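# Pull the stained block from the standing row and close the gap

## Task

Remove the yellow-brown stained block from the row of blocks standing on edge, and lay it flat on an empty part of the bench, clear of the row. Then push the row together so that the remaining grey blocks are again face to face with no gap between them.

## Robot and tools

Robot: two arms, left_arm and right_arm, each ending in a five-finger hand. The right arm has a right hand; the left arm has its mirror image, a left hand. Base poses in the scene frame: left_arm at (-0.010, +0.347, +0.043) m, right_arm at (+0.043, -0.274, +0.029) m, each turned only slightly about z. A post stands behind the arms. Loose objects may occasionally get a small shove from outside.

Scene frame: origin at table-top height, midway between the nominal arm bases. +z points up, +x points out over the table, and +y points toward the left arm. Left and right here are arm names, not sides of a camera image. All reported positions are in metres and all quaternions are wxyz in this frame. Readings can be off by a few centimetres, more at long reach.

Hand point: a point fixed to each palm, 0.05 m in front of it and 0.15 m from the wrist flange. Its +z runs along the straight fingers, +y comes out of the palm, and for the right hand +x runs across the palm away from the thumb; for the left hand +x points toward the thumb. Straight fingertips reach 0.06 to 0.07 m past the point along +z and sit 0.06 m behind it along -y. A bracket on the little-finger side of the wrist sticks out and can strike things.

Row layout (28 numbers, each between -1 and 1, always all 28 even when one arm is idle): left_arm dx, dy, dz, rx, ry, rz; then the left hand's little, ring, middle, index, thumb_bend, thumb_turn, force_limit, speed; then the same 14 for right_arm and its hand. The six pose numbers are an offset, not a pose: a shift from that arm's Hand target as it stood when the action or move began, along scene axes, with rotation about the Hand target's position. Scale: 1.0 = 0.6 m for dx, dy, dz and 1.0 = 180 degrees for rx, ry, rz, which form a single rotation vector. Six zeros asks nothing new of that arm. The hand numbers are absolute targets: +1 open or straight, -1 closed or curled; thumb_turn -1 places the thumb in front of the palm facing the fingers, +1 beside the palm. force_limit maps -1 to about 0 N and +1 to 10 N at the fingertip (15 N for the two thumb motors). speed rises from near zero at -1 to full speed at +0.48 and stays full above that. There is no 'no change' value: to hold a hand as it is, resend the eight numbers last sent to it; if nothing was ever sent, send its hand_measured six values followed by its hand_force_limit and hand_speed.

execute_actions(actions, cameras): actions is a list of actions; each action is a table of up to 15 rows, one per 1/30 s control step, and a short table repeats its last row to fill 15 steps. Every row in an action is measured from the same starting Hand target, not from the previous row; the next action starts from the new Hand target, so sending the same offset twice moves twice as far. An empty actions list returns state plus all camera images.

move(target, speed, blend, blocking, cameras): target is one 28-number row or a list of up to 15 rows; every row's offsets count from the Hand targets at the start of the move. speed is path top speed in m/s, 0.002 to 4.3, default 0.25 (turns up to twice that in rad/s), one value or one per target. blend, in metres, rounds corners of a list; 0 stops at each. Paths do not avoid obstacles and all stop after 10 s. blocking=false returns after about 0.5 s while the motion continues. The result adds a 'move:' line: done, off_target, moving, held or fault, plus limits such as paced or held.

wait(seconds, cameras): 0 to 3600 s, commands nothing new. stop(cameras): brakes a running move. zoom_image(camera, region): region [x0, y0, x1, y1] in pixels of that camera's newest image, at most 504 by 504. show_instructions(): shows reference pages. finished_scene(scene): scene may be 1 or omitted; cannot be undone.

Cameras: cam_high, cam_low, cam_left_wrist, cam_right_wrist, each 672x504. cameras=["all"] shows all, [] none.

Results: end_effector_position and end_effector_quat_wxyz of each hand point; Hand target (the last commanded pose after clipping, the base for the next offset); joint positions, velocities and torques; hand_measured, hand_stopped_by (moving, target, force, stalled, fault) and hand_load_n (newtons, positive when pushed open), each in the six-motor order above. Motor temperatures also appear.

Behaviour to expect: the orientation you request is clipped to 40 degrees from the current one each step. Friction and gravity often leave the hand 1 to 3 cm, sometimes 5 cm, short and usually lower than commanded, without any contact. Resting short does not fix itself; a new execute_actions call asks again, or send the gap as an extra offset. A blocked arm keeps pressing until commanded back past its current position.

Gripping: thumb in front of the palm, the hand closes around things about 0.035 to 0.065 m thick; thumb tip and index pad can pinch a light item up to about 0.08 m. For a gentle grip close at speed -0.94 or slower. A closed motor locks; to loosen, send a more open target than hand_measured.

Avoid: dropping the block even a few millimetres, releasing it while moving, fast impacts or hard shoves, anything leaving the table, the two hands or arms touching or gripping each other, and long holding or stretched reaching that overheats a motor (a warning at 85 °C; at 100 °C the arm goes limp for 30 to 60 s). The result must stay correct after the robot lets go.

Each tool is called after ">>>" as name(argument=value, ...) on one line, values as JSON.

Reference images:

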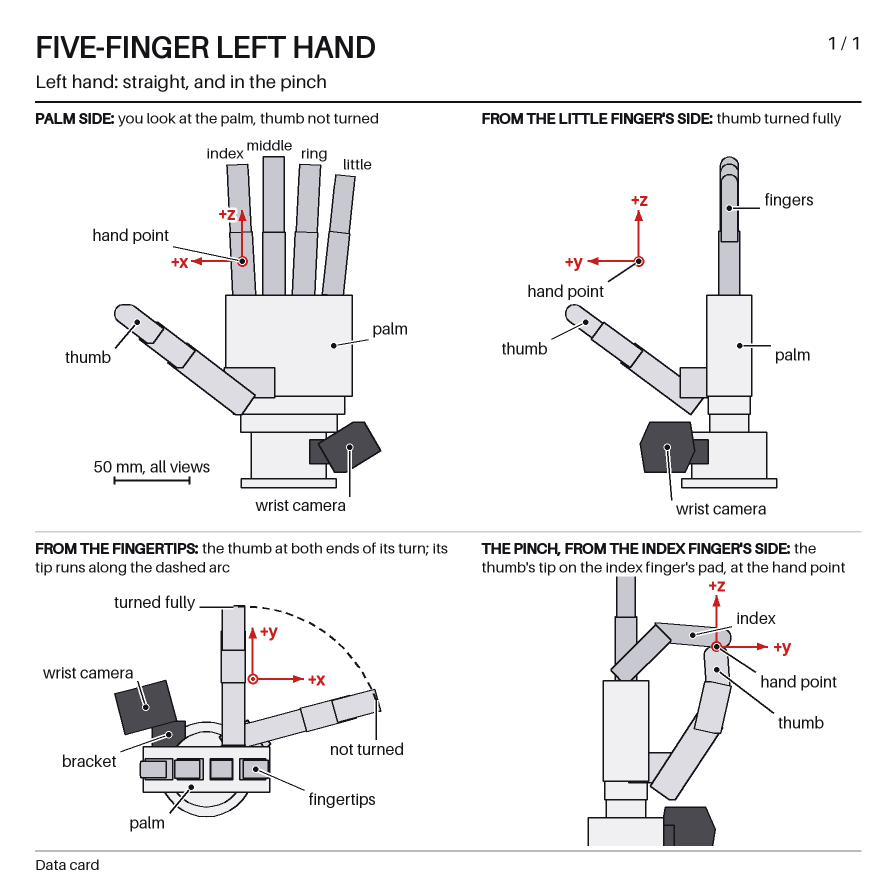

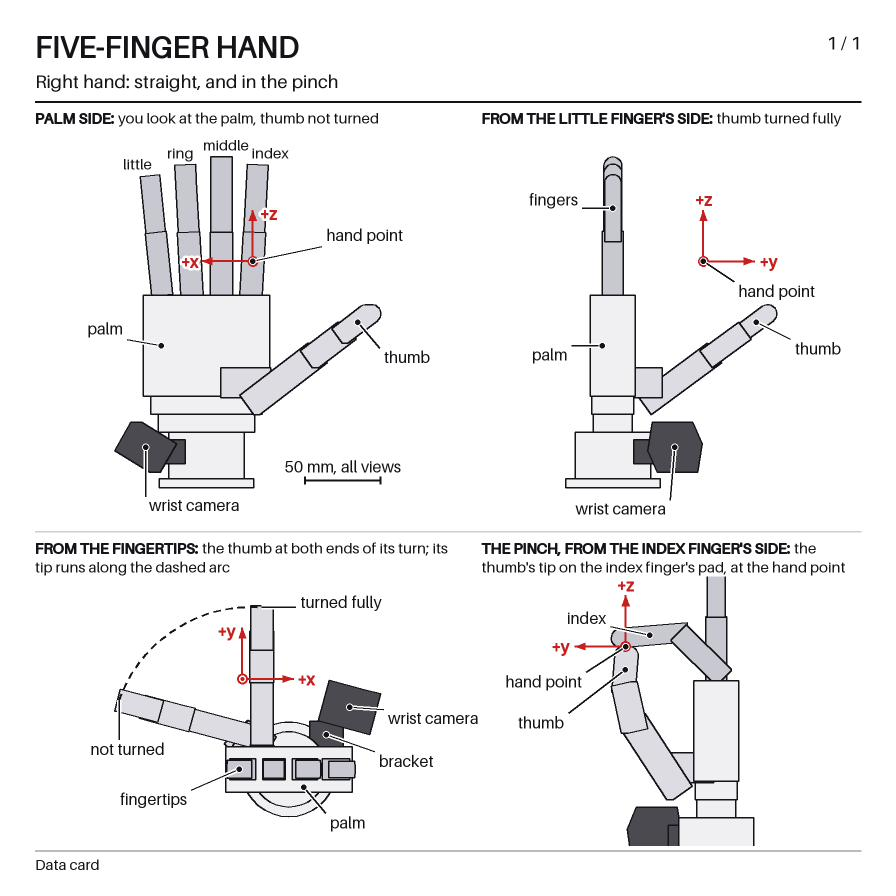

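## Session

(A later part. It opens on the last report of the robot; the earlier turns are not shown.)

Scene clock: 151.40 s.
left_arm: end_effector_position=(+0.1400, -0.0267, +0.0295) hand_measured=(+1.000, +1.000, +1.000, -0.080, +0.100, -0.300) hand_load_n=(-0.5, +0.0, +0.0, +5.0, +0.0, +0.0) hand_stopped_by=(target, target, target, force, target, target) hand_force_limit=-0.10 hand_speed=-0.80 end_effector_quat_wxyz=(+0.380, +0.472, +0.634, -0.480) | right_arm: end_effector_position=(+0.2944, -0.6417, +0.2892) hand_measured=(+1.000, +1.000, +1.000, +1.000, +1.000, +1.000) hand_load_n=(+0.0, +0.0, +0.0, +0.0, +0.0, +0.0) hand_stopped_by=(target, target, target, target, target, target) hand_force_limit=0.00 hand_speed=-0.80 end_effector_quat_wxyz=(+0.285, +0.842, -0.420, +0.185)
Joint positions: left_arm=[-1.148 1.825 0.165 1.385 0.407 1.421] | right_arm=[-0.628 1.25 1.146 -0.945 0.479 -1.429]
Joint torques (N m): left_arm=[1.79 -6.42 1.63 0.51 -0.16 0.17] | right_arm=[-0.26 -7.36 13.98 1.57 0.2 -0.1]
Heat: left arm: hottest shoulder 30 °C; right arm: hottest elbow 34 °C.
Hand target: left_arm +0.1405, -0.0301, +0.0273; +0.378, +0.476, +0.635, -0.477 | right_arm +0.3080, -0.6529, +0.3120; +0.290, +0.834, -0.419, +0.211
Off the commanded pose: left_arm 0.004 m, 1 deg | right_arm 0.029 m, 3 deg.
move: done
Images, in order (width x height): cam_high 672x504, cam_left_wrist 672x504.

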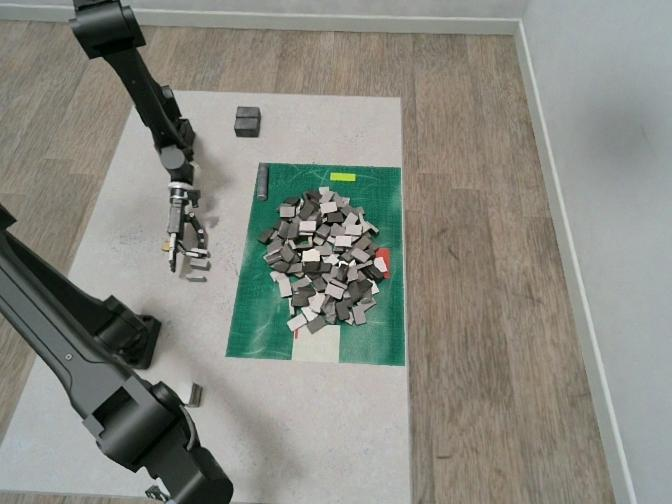

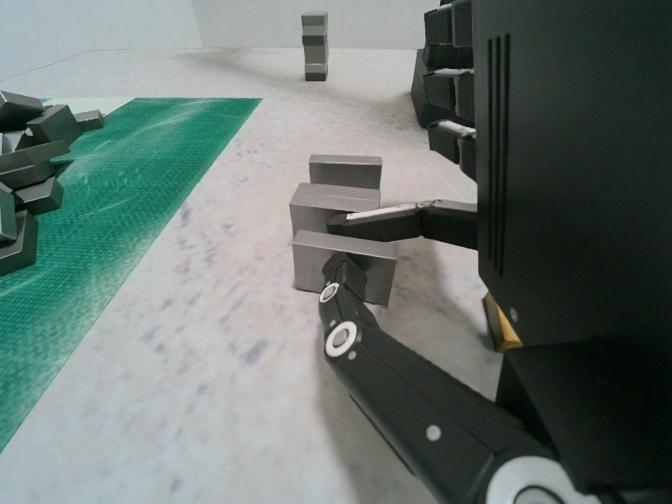

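>>> move(target=[0.0,0,-0.014,0,0,0, 1,1,1,-0.3,0.1,-0.3, -0.1,-0.8, 0,0,0,0,0,0, 1,1,1,1,1,1, 0,-0.8], speed=0.03, cameras=["cam_left_wrist"])

>>> zoom_image(camera="cam_left_wrist", region=[240, 180, 440, 340])

Scene clock: 152.43 s.
left_arm: end_effector_position=(+0.1412, -0.0293, +0.0293) hand_measured=(+1.000, +1.000, +1.000, -0.080, +0.100, -0.300) hand_load_n=(+0.0, +0.0, +0.0, +6.5, +0.0, +0.0) hand_stopped_by=(target, target, target, force, target, target) hand_force_limit=-0.10 hand_speed=-0.80 end_effector_quat_wxyz=(+0.385, +0.472, +0.630, -0.482) | right_arm: end_effector_position=(+0.2944, -0.6417, +0.2892) hand_measured=(+1.000, +1.000, +1.000, +1.000, +1.000, +1.000) hand_load_n=(+0.0, +0.0, +0.0, +0.0, +0.0, +0.0) hand_stopped_by=(target, target, target, target, target, target) hand_force_limit=0.00 hand_speed=-0.80 end_effector_quat_wxyz=(+0.285, +0.842, -0.420, +0.185)
Joint positions: left_arm=[-1.148 1.852 0.17 1.419 0.407 1.423] | right_arm=[-0.628 1.25 1.146 -0.945 0.479 -1.429]
Joint torques (N m): left_arm=[1.73 -4.54 1.4 1.33 -0.14 0.16] | right_arm=[-0.79 -7.88 13.96 1.5 0.2 -0.14]
Heat: left arm: hottest shoulder 30 °C; right arm: hottest elbow 34 °C.
Hand target: left_arm +0.1406, -0.0300, +0.0189; +0.378, +0.476, +0.635, -0.476 | right_arm +0.3080, -0.6529, +0.3120; +0.290, +0.834, -0.419, +0.211
Off the commanded pose: left_arm 0.011 m, 1 deg | right_arm 0.029 m, 3 deg.
move: off_target (left_arm)

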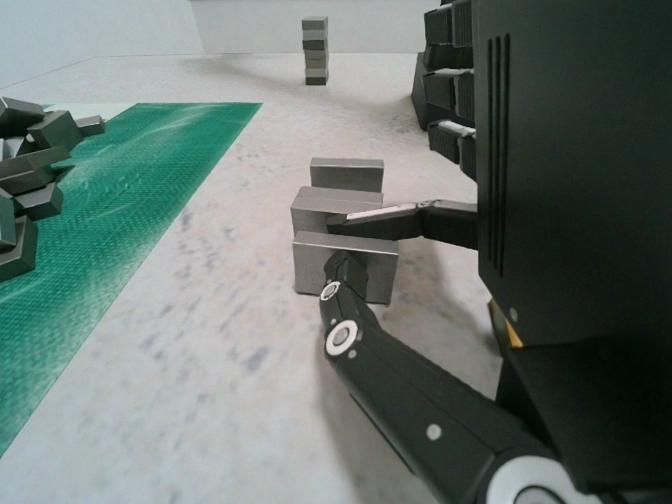

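Scaled by 2.520 from the camera's image (finer frame: 960x720).

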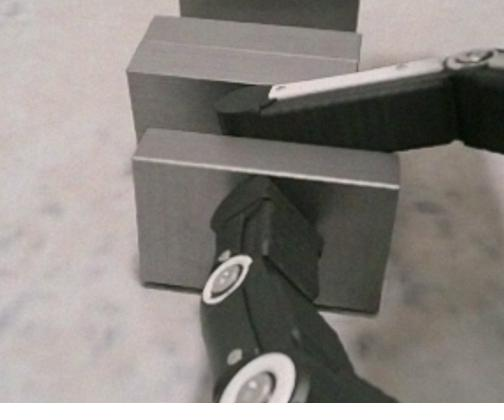

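>>> move(target=[[0.0,0,0.009,0,0,0, 1,1,1,-0.3,0.1,-0.3, -0.1,-0.8, 0,0,0,0,0,0, 1,1,1,1,1,1, 0,-0.8],[0.0,0,0.009,0,0,0, 1,1,1,-0.02,0.1,-0.3, -0.1,-0.9, 0,0,0,0,0,0, 1,1,1,1,1,1, 0,-0.8]], speed=0.03, cameras=["cam_left_wrist","cam_high"])

>>> zoom_image(camera="cam_left_wrist", region=[240, 180, 440, 340])

>>> zoom_image(camera="cam_high", region=[162, 230, 222, 280])

Scene clock: 154.13 s.
left_arm: end_effector_position=(+0.1412, -0.0272, +0.0252) hand_measured=(+1.000, +1.000, +1.000, -0.020, +0.100, -0.300) hand_load_n=(+0.0, +0.0, +0.0, +0.0, +0.0, +0.0) hand_stopped_by=(target, target, target, target, target, target) hand_force_limit=-0.10 hand_speed=-0.90 end_effector_quat_wxyz=(+0.379, +0.473, +0.636, -0.477) | right_arm: end_effector_position=(+0.2944, -0.6417, +0.2892) hand_measured=(+1.000, +1.000, +1.000, +1.000, +1.000, +1.000) hand_load_n=(+0.0, +0.0, +0.0, +0.0, +0.0, +0.0) hand_stopped_by=(target, target, target, target, target, target) hand_force_limit=0.00 hand_speed=-0.80 end_effector_quat_wxyz=(+0.285, +0.842, -0.420, +0.185)
Joint positions: left_arm=[-1.148 1.845 0.17 1.391 0.402 1.424] | right_arm=[-0.628 1.25 1.146 -0.945 0.479 -1.429]
Joint torques (N m): left_arm=[1.61 -6.65 1.37 1.16 0 0.15] | right_arm=[-0.32 -7.77 14.2 1.25 0.21 -0.1]
Heat: left arm: hottest shoulder 30 °C; right arm: hottest elbow 34 °C.
Hand target: left_arm +0.1406, -0.0300, +0.0242; +0.378, +0.476, +0.635, -0.476 | right_arm +0.3080, -0.6529, +0.3120; +0.290, +0.834, -0.419, +0.211
Off the commanded pose: left_arm 0.003 m, 0 deg | right_arm 0.029 m, 3 deg.
move: done
Images, in order (width x height): cam_high 672x504, cam_left_wrist 672x504.

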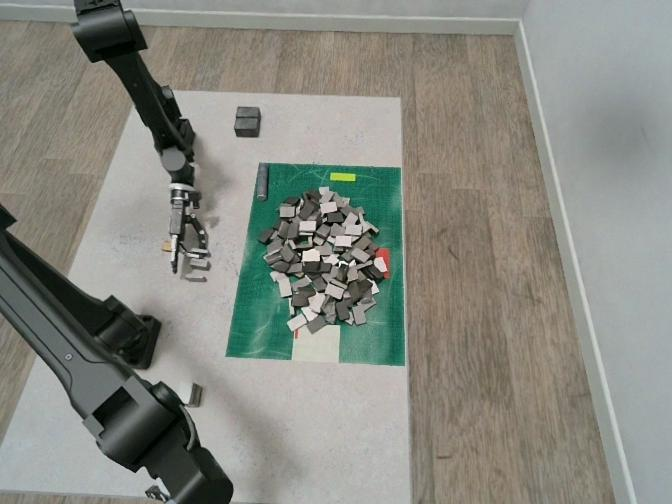

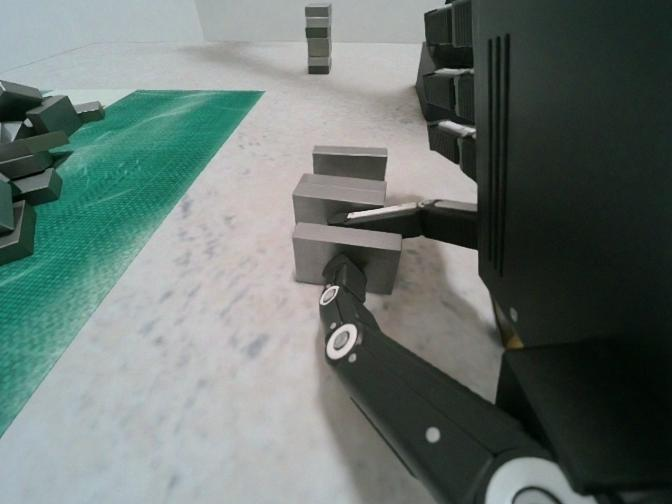

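Scaled by 2.520 from the camera's image (finer frame: 960x720).

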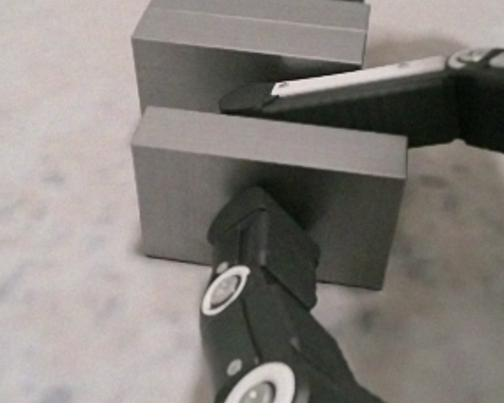

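Scaled by 8.400 from the camera's image (finer frame: 960x720).

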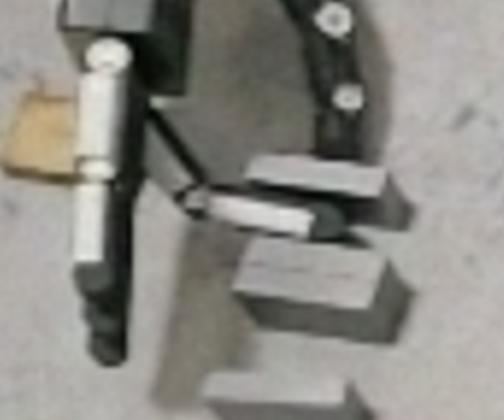

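>>> move(target=[[0.0,0,0.10,0,0,0, 1,1,1,-0.02,0.1,-0.3, -0.1,-0.9, 0,0,0,0,0,0, 1,1,1,1,1,1, 0,-0.8]], speed=0.04, cameras=["cam_left_wrist","cam_high"])

>>> zoom_image(camera="cam_left_wrist", region=[240, 200, 440, 360])

>>> zoom_image(camera="cam_high", region=[162, 230, 222, 280])

Scene clock: 156.73 s.
left_arm: end_effector_position=(+0.1419, -0.0285, +0.0817) hand_measured=(+1.000, +1.000, +1.000, -0.020, +0.100, -0.300) hand_load_n=(+0.0, +0.0, +0.0, +0.0, +0.0, +0.0) hand_stopped_by=(target, target, target, target, target, target) hand_force_limit=-0.10 hand_speed=-0.90 end_effector_quat_wxyz=(+0.377, +0.473, +0.638, -0.476) | right_arm: end_effector_position=(+0.2944, -0.6417, +0.2892) hand_measured=(+1.000, +1.000, +1.000, +1.000, +1.000, +1.000) hand_load_n=(+0.0, +0.0, +0.0, +0.0, +0.0, +0.0) hand_stopped_by=(target, target, target, target, target, target) hand_force_limit=0.00 hand_speed=-0.80 end_effector_quat_wxyz=(+0.285, +0.842, -0.420, +0.185)
Joint positions: left_arm=[-1.148 1.404 0.17 0.944 0.402 1.424] | right_arm=[-0.628 1.25 1.146 -0.945 0.479 -1.429]
Joint torques (N m): left_arm=[1.85 -4.95 4.03 1.09 0.04 0.13] | right_arm=[-1.32 -7.94 14.01 1.57 0.24 -0.11]
Heat: left arm: hottest shoulder 30 °C; right arm: hottest elbow 34 °C.
Hand target: left_arm +0.1406, -0.0300, +0.0842; +0.378, +0.476, +0.635, -0.476 | right_arm +0.3080, -0.6529, +0.3120; +0.290, +0.834, -0.419, +0.211
Off the commanded pose: left_arm 0.003 m, 1 deg | right_arm 0.029 m, 3 deg.
move: done
Images, in order (width x height): cam_high 672x504, cam_left_wrist 672x504.

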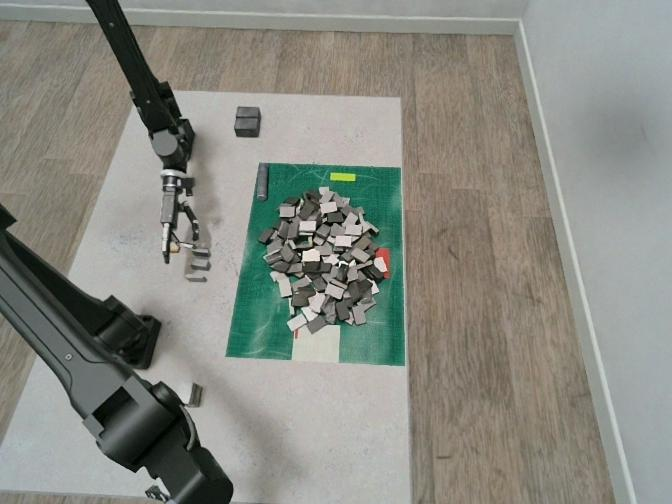

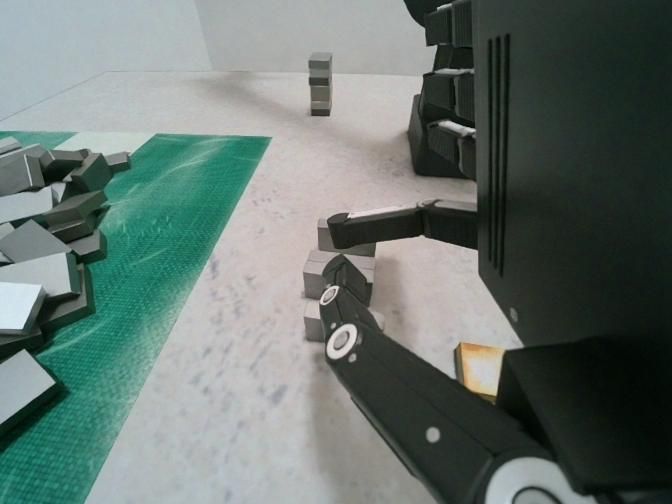

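Scaled by 2.520 from the camera's image (finer frame: 960x720).

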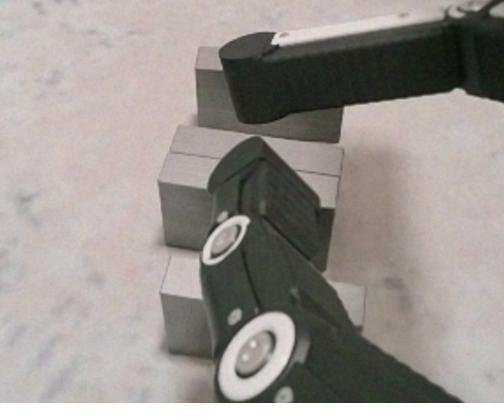

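Scaled by 8.400 from the camera's image (finer frame: 960x720).

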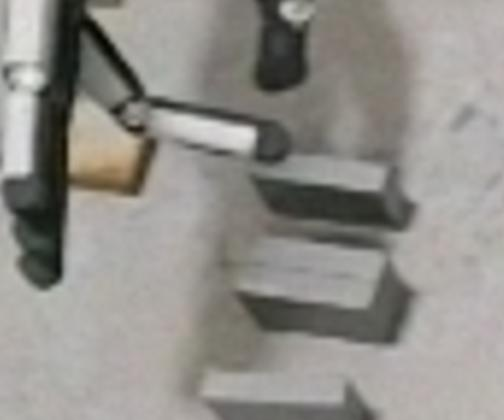

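>>> move(target=[[-0.016,0.092,0.01,-0.0139,0.408,0.0617, 1,1,0.1,0.1,1,1, -0.1,0, 0,0,0,0,0,0, 1,1,1,1,1,1, 0,-0.8]], speed=0.18, cameras=["cam_left_wrist","cam_high"])

>>> zoom_image(camera="cam_high", region=[162, 230, 222, 280])

Scene clock: 166.43 s.
left_arm: end_effector_position=(+0.1202, +0.0315, +0.0848) hand_measured=(+1.000, +1.000, +0.100, +0.100, +1.000, +1.000) hand_load_n=(+0.0, +0.0, +0.0, +0.0, +0.0, +0.0) hand_stopped_by=(target, target, target, target, target, target) hand_force_limit=-0.10 hand_speed=0.00 end_effector_quat_wxyz=(-0.030, +0.032, +0.770, -0.637) | right_arm: end_effector_position=(+0.2944, -0.6417, +0.2892) hand_measured=(+1.000, +1.000, +1.000, +1.000, +1.000, +1.000) hand_load_n=(+0.0, +0.0, +0.0, +0.0, +0.0, +0.0) hand_stopped_by=(target, target, target, target, target, target) hand_force_limit=0.00 hand_speed=-0.80 end_effector_quat_wxyz=(+0.285, +0.842, -0.420, +0.185)
Joint positions: left_arm=[-0.69 1.363 0.183 0.842 0.97 0.277] | right_arm=[-0.628 1.25 1.146 -0.945 0.479 -1.429]
Joint torques (N m): left_arm=[2.02 -3.08 5.81 1.68 0.31 0.05] | right_arm=[-0.91 -7.71 14.06 1.66 0.22 -0.08]
Heat: left arm: hottest shoulder 30 °C; right arm: hottest elbow 34 °C.
Hand target: left_arm +0.1309, +0.0252, +0.0902; -0.025, +0.030, +0.765, -0.643 | right_arm +0.3080, -0.6529, +0.3120; +0.290, +0.834, -0.419, +0.211
Off the commanded pose: left_arm 0.014 m, 1 deg | right_arm 0.029 m, 3 deg.
move: off_target (left_arm)
Images, in order (width x height): cam_high 672x504, cam_left_wrist 672x504.

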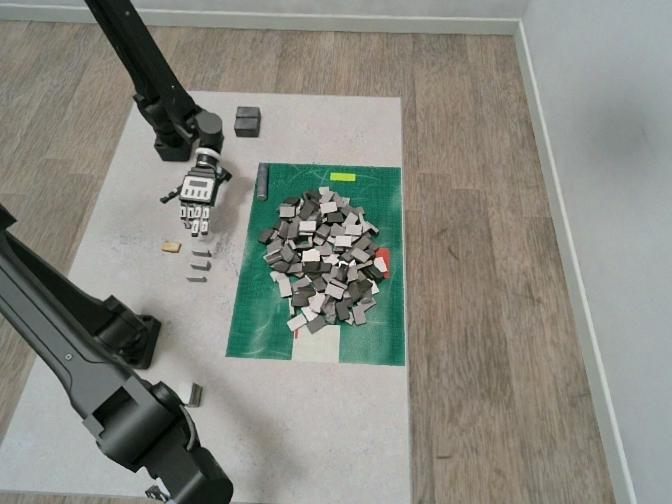

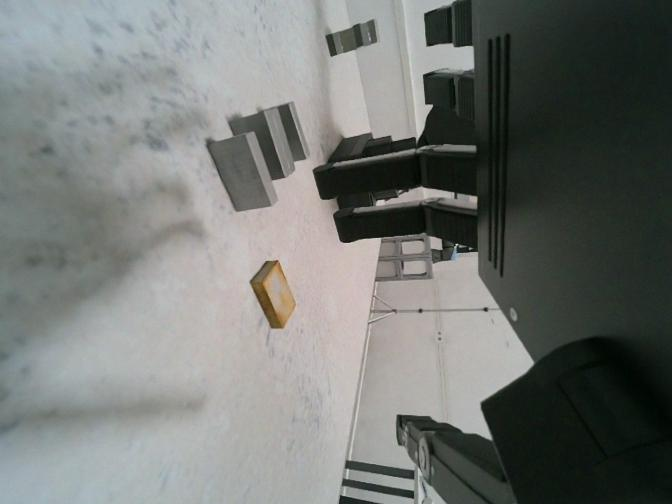

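Scaled by 8.400 from the camera's image (finer frame: 960x720).

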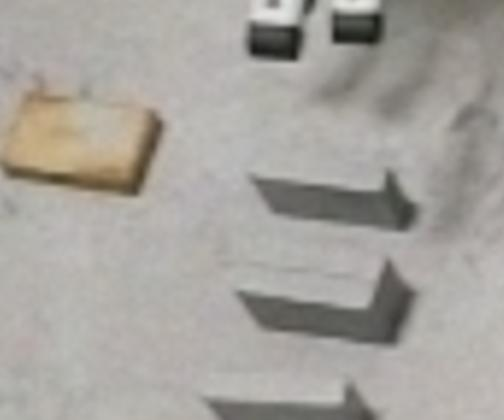

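>>> move(target=[[0.005,-0.01,-0.085,0,0,0, 1,1,0.1,0.1,1,1, -0.1,0, 0,0,0,0,0,0, 1,1,1,1,1,1, 0,-0.8]], speed=0.08, cameras=["cam_left_wrist","cam_high"])

>>> zoom_image(camera="cam_high", region=[162, 220, 222, 280])

>>> zoom_image(camera="cam_left_wrist", region=[240, 100, 440, 280])

Scene clock: 168.40 s.
left_arm: end_effector_position=(+0.1303, +0.0242, +0.0382) hand_measured=(+1.000, +1.000, +0.100, +0.100, +1.000, +1.000) hand_load_n=(+0.0, +0.0, +0.0, +0.0, +0.0, +0.0) hand_stopped_by=(target, target, target, target, target, target) hand_force_limit=-0.10 hand_speed=0.00 end_effector_quat_wxyz=(-0.025, +0.030, +0.768, -0.639) | right_arm: end_effector_position=(+0.2944, -0.6417, +0.2892) hand_measured=(+1.000, +1.000, +1.000, +1.000, +1.000, +1.000) hand_load_n=(+0.0, +0.0, +0.5, +0.0, +0.0, +0.0) hand_stopped_by=(target, target, target, target, target, target) hand_force_limit=0.00 hand_speed=-0.80 end_effector_quat_wxyz=(+0.285, +0.842, -0.420, +0.185)
Joint positions: left_arm=[-0.69 1.72 0.202 1.195 0.962 0.269] | right_arm=[-0.628 1.25 1.146 -0.945 0.479 -1.429]
Joint torques (N m): left_arm=[1.67 -5.25 2.66 1.72 0.11 0.01] | right_arm=[-0.62 -7.71 14.04 1.39 0.19 -0.07]
Heat: left arm: hottest shoulder 30 °C; right arm: hottest elbow 34 °C.
Hand target: left_arm +0.1341, +0.0191, +0.0393; -0.025, +0.030, +0.765, -0.643 | right_arm +0.3080, -0.6529, +0.3120; +0.290, +0.834, -0.419, +0.211
Off the commanded pose: left_arm 0.006 m, 1 deg | right_arm 0.029 m, 3 deg.
move: done
Images, in order (width x height): cam_high 672x504, cam_left_wrist 672x504.

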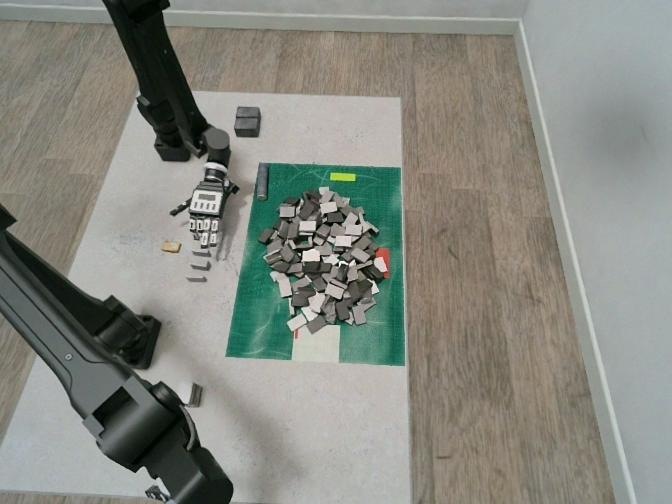

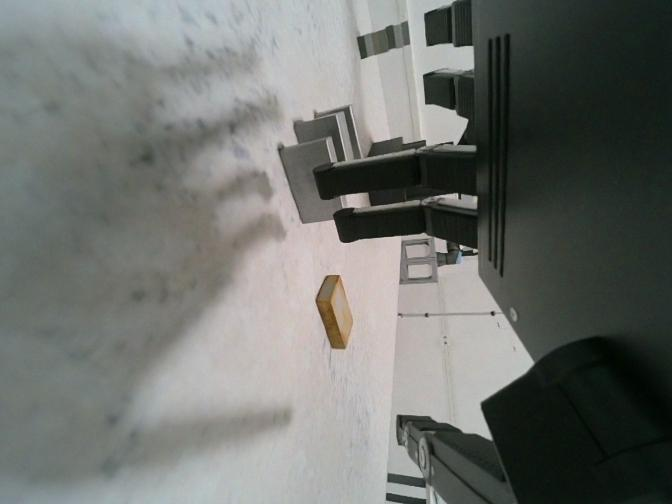

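Scaled by 8.400 from the camera's image (finer frame: 960x720).

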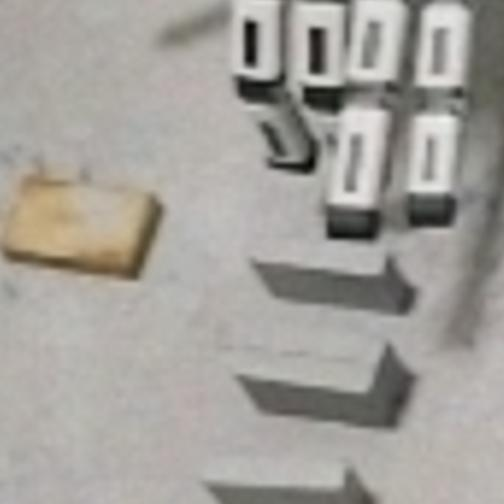

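Scaled by 2.520 from the camera's image (finer frame: 960x720).

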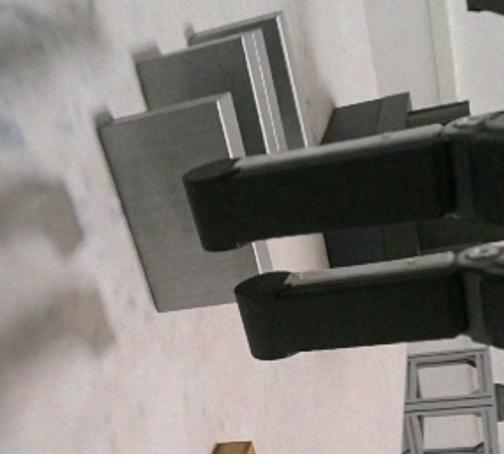

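>>> move(target=[[0.003,-0.005,-0.047,0,0,0, 1,1,0.1,0.1,1,1, -0.1,0, 0,0,0,0,0,0, 1,1,1,1,1,1, 0,-0.8]], speed=0.05, cameras=["cam_left_wrist","cam_high"])

>>> zoom_image(camera="cam_high", region=[162, 220, 222, 280])

>>> zoom_image(camera="cam_left_wrist", region=[270, 100, 470, 280])

Scene clock: 170.07 s.
left_arm: end_effector_position=(+0.1364, +0.0196, +0.0131) hand_measured=(+1.000, +1.000, +0.100, +0.100, +1.000, +1.000) hand_load_n=(+0.0, +0.0, +0.0, +0.0, +0.0, +0.0) hand_stopped_by=(target, target, target, target, target, target) hand_force_limit=-0.10 hand_speed=0.00 end_effector_quat_wxyz=(-0.021, +0.031, +0.766, -0.642) | right_arm: end_effector_position=(+0.2944, -0.6417, +0.2892) hand_measured=(+1.000, +1.000, +1.000, +1.000, +1.000, +1.000) hand_load_n=(+0.0, +0.0, +0.0, +0.0, +0.0, +0.0) hand_stopped_by=(target, target, target, target, target, target) hand_force_limit=0.00 hand_speed=-0.80 end_effector_quat_wxyz=(+0.285, +0.842, -0.420, +0.185)
Joint positions: left_arm=[-0.69 1.901 0.231 1.359 0.958 0.264] | right_arm=[-0.628 1.25 1.146 -0.945 0.479 -1.429]
Joint torques (N m): left_arm=[1.79 -4.89 1.06 1.57 0.1 -0.03] | right_arm=[-0.67 -7.71 14.09 1.46 0.22 -0.1]
Heat: left arm: hottest shoulder 30 °C; right arm: hottest elbow 34 °C.
Hand target: left_arm +0.1358, +0.0162, +0.0110; -0.025, +0.030, +0.765, -0.643 | right_arm +0.3080, -0.6529, +0.3120; +0.290, +0.834, -0.419, +0.211
Off the commanded pose: left_arm 0.004 m, 0 deg | right_arm 0.029 m, 3 deg.
move: done
Images, in order (width x height): cam_high 672x504, cam_left_wrist 672x504.

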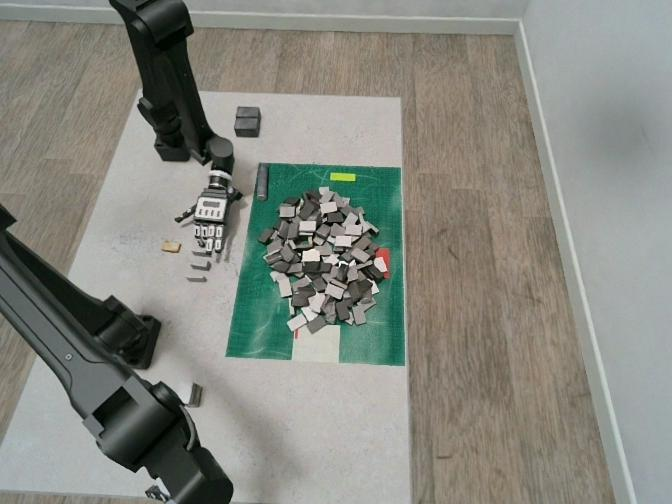

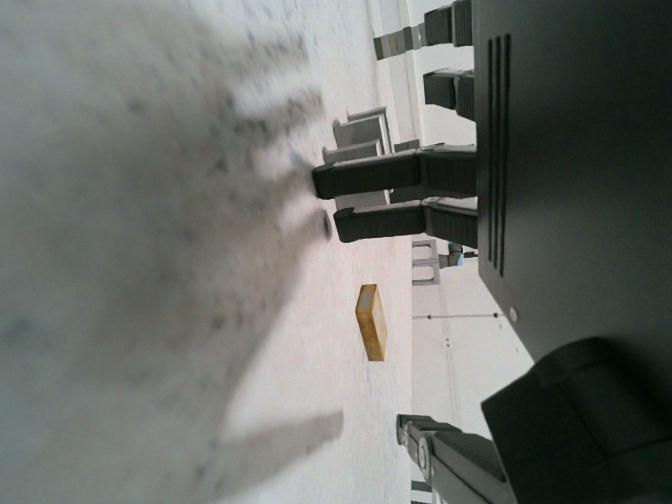

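Scaled by 8.400 from the camera's image (finer frame: 960x720).

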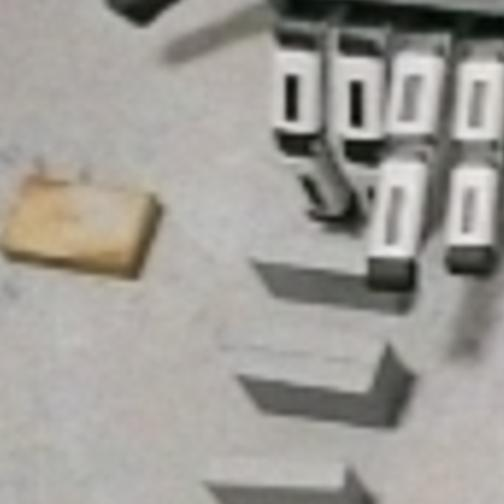

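Scaled by 2.520 from the camera's image (finer frame: 960x720).

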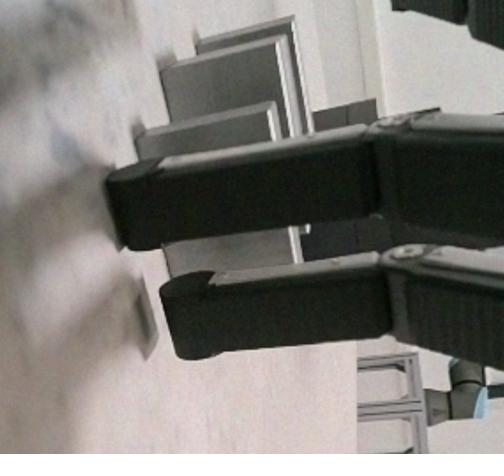

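>>> move(target=[[-0.017,-0.004,0.0,0,0,0, 1,1,0.1,0.1,1,1, -0.1,0, 0,0,0,0,0,0, 1,1,1,1,1,1, 0,-0.8],[-0.017,-0.034,0.0,0,0,0, 1,1,0.1,0.1,1,1, -0.1,0, 0,0,0,0,0,0, 1,1,1,1,1,1, 0,-0.8]], speed=0.04, cameras=["cam_left_wrist","cam_high"])

>>> zoom_image(camera="cam_high", region=[162, 220, 222, 280])

>>> zoom_image(camera="cam_left_wrist", region=[270, 100, 470, 280])

Scene clock: 172.50 s.
left_arm: end_effector_position=(+0.1275, -0.0014, +0.0141) hand_measured=(+1.000, +1.000, +0.100, +0.100, +1.000, +1.000) hand_load_n=(+0.0, +0.0, +0.0, +0.0, +0.0, +0.0) hand_stopped_by=(target, target, target, target, target, target) hand_force_limit=-0.10 hand_speed=0.00 end_effector_quat_wxyz=(-0.017, +0.034, +0.765, -0.643) | right_arm: end_effector_position=(+0.2944, -0.6417, +0.2892) hand_measured=(+1.000, +1.000, +1.000, +1.000, +1.000, +1.000) hand_load_n=(+0.0, +0.0, +0.0, +0.0, +0.0, +0.0) hand_stopped_by=(target, target, target, target, target, target) hand_force_limit=0.00 hand_speed=-0.80 end_effector_quat_wxyz=(+0.285, +0.842, -0.420, +0.185)
Joint positions: left_arm=[-0.78 1.914 0.246 1.398 0.871 0.225] | right_arm=[-0.628 1.25 1.146 -0.945 0.479 -1.429]
Joint velocities: left_arm=[-0.024 -0.015 0.007 -0.017 -0.007 -0.154] | right_arm=[within noise]
Joint torques (N m): left_arm=[1.08 -5.77 1.13 1.37 0.07 0.01] | right_arm=[-0.62 -7.24 14.13 1.29 0.22 -0.14]
Heat: left arm: hottest shoulder 30 °C; right arm: hottest elbow 34 °C.
Hand target: left_arm +0.1256, -0.0043, +0.0110; -0.025, +0.030, +0.765, -0.643 | right_arm +0.3080, -0.6529, +0.3120; +0.290, +0.834, -0.419, +0.211
Off the commanded pose: left_arm 0.005 m, 1 deg | right_arm 0.029 m, 3 deg.
move: done
Images, in order (width x height): cam_high 672x504, cam_left_wrist 672x504.

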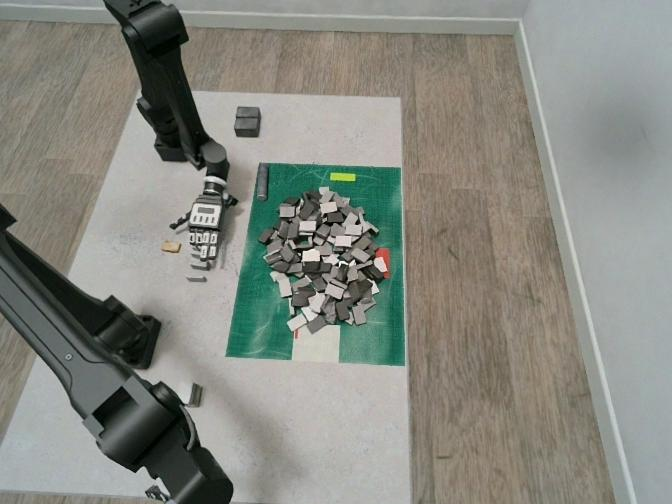

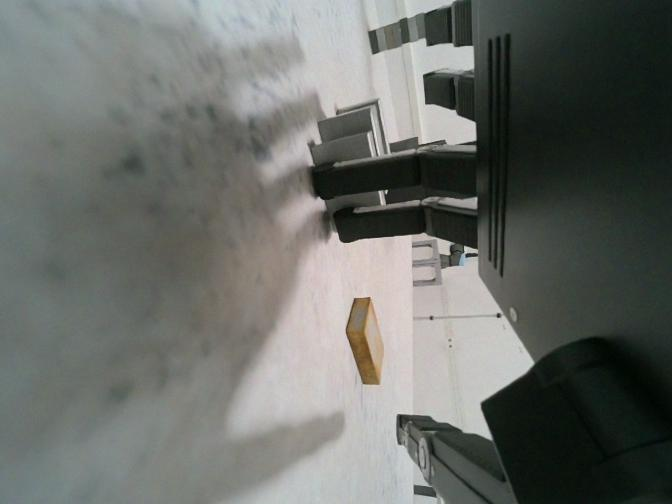

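Scaled by 8.400 from the camera's image (finer frame: 960x720).

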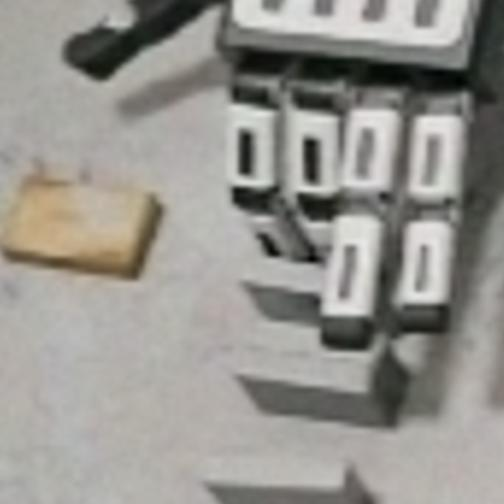

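Scaled by 2.520 from the camera's image (finer frame: 960x720).

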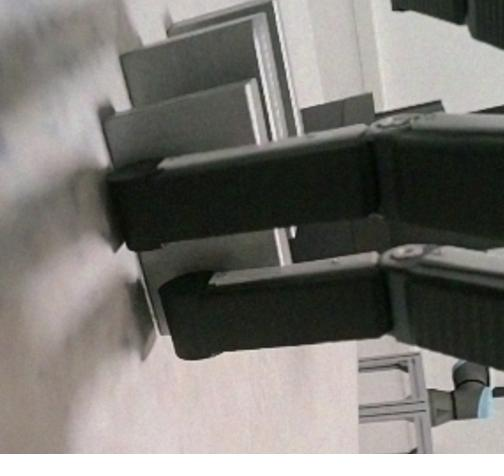

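>>> move(target=[[0.002,-0.015,0.0,0,0,0, 1,1,0.1,0.1,1,1, -0.1,0, 0,0,0,0,0,0, 1,1,1,1,1,1, 0,-0.8]], speed=0.03, cameras=["cam_left_wrist","cam_high"])

>>> zoom_image(camera="cam_high", region=[182, 242, 222, 282])

>>> zoom_image(camera="cam_left_wrist", region=[270, 100, 470, 280])

Scene clock: 174.63 s.
left_arm: end_effector_position=(+0.1290, -0.0107, +0.0157) hand_measured=(+1.000, +1.000, +0.100, +0.100, +1.000, +1.000) hand_load_n=(-0.5, +0.0, -0.5, +0.0, +0.0, +0.0) hand_stopped_by=(target, target, target, target, target, target) hand_force_limit=-0.10 hand_speed=0.00 end_effector_quat_wxyz=(-0.015, +0.036, +0.762, -0.646) | right_arm: end_effector_position=(+0.2944, -0.6417, +0.2892) hand_measured=(+1.000, +1.000, +1.000, +1.000, +1.000, +1.000) hand_load_n=(+0.0, +0.0, +0.0, +0.0, +0.0, +0.0) hand_stopped_by=(target, target, target, target, target, target) hand_force_limit=0.00 hand_speed=-0.80 end_effector_quat_wxyz=(+0.285, +0.842, -0.420, +0.185)
Joint positions: left_arm=[-0.802 1.914 0.263 1.398 0.85 0.215] | right_arm=[-0.628 1.25 1.146 -0.945 0.479 -1.429]
Joint torques (N m): left_arm=[2.08 -6.59 1.44 0.98 0.02 -0.03] | right_arm=[-0.44 -7.65 14.04 1.66 0.22 -0.06]
Heat: left arm: hottest shoulder 30 °C; right arm: hottest elbow 34 °C.
Hand target: left_arm +0.1267, -0.0133, +0.0110; -0.025, +0.030, +0.765, -0.643 | right_arm +0.3080, -0.6529, +0.3120; +0.290, +0.834, -0.419, +0.211
Off the commanded pose: left_arm 0.006 m, 1 deg | right_arm 0.029 m, 3 deg.
move: done
Images, in order (width x height): cam_high 672x504, cam_left_wrist 672x504.

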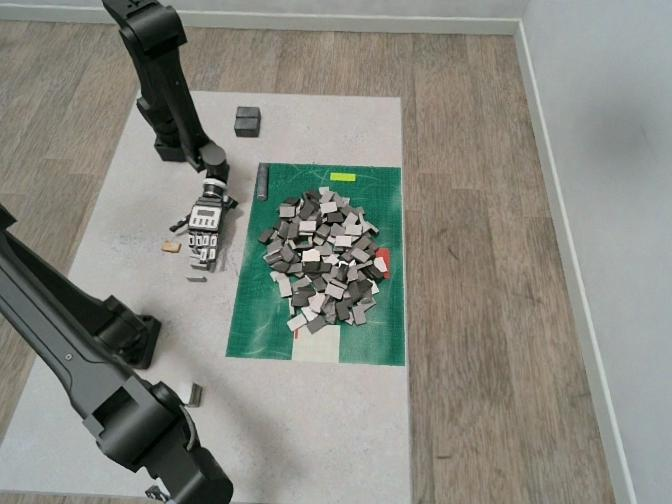

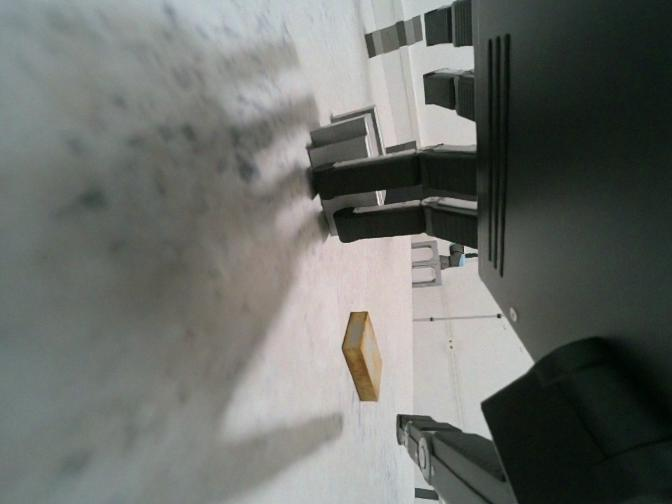

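Scaled by 12.600 from the camera's image (finer frame: 960x720).

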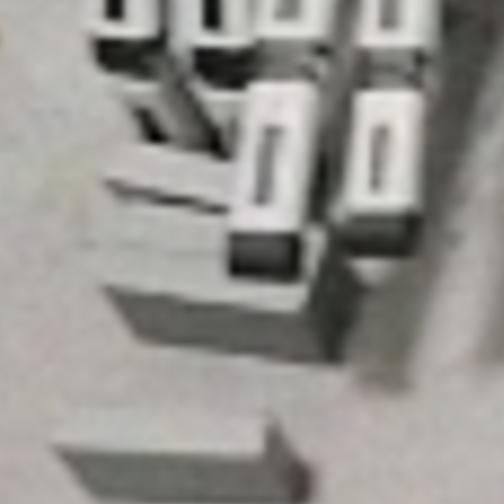

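Scaled by 2.520 from the camera's image (finer frame: 960x720).

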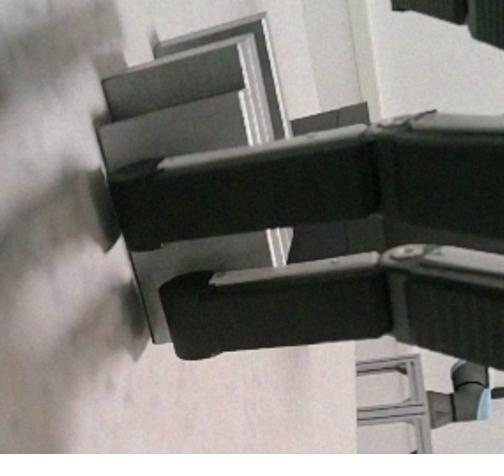

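>>> move(target=[[0.0,-0.010,0.0,0,0,0.05, 1,1,0.1,0.1,1,1, -0.1,0, 0,0,0,0,0,0, 1,1,1,1,1,1, 0,-0.8]], speed=0.03, cameras=["cam_left_wrist","cam_high"])

>>> zoom_image(camera="cam_high", region=[182, 242, 222, 282])

>>> zoom_image(camera="cam_left_wrist", region=[270, 100, 470, 280])

Scene clock: 178.30 s.
left_arm: end_effector_position=(+0.1307, -0.0191, +0.0139) hand_measured=(+1.000, +1.000, +0.100, +0.100, +1.000, +1.000) hand_load_n=(+0.0, +0.0, -0.5, -1.0, +0.0, -0.5) hand_stopped_by=(target, target, target, target, target, target) hand_force_limit=-0.10 hand_speed=0.00 end_effector_quat_wxyz=(+0.031, -0.027, +0.765, -0.643) | right_arm: end_effector_position=(+0.2944, -0.6417, +0.2892) hand_measured=(+1.000, +1.000, +1.000, +1.000, +1.000, +1.000) hand_load_n=(+0.0, +0.0, +0.0, +0.0, -0.5, +0.0) hand_stopped_by=(target, target, target, target, target, target) hand_force_limit=0.00 hand_speed=-0.80 end_effector_quat_wxyz=(+0.285, +0.842, -0.420, +0.185)
Joint positions: left_arm=[-0.889 1.95 0.229 1.51 0.616 0.136] | right_arm=[-0.628 1.25 1.146 -0.945 0.479 -1.429]
Joint torques (N m): left_arm=[1.44 -6.24 0.16 1.88 -0.11 -0.02] | right_arm=[-0.85 -7.36 14.06 1.43 0.22 -0.1]
Heat: left arm: hottest shoulder 30 °C; right arm: hottest elbow 35 °C.
Hand target: left_arm +0.1268, -0.0193, +0.0111; +0.026, -0.030, +0.765, -0.643 | right_arm +0.3080, -0.6529, +0.3120; +0.290, +0.834, -0.419, +0.211
Off the commanded pose: left_arm 0.005 m, 1 deg | right_arm 0.029 m, 3 deg.
move: done
Images, in order (width x height): cam_high 672x504, cam_left_wrist 672x504.

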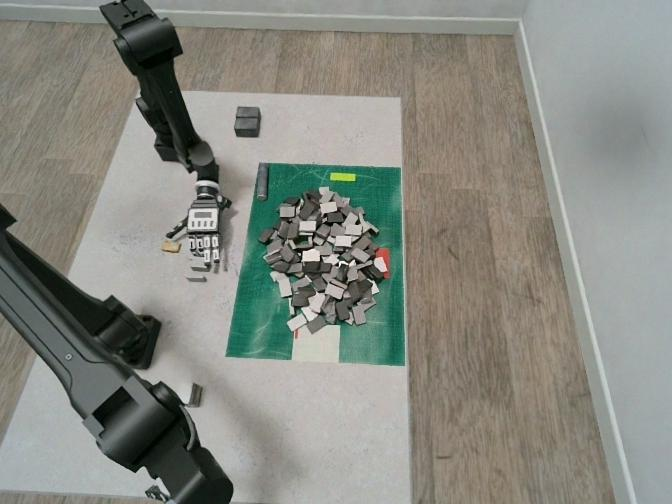

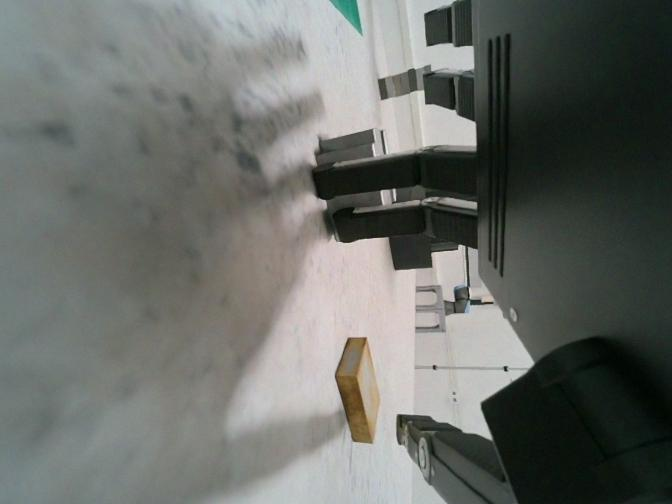

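Scaled by 12.600 from the camera's image (finer frame: 960x720).

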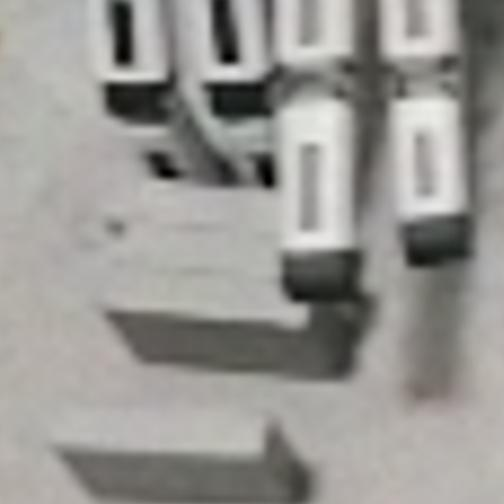

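Scaled by 2.520 from the camera's image (finer frame: 960x720).

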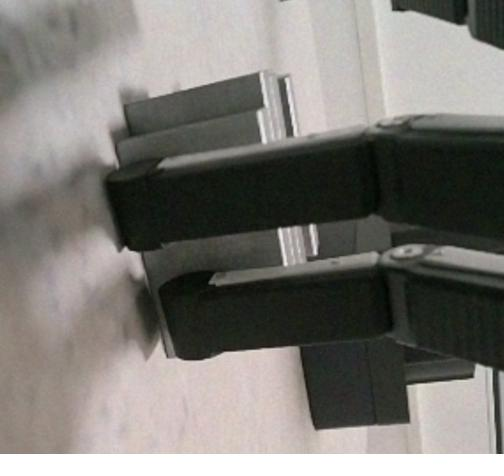

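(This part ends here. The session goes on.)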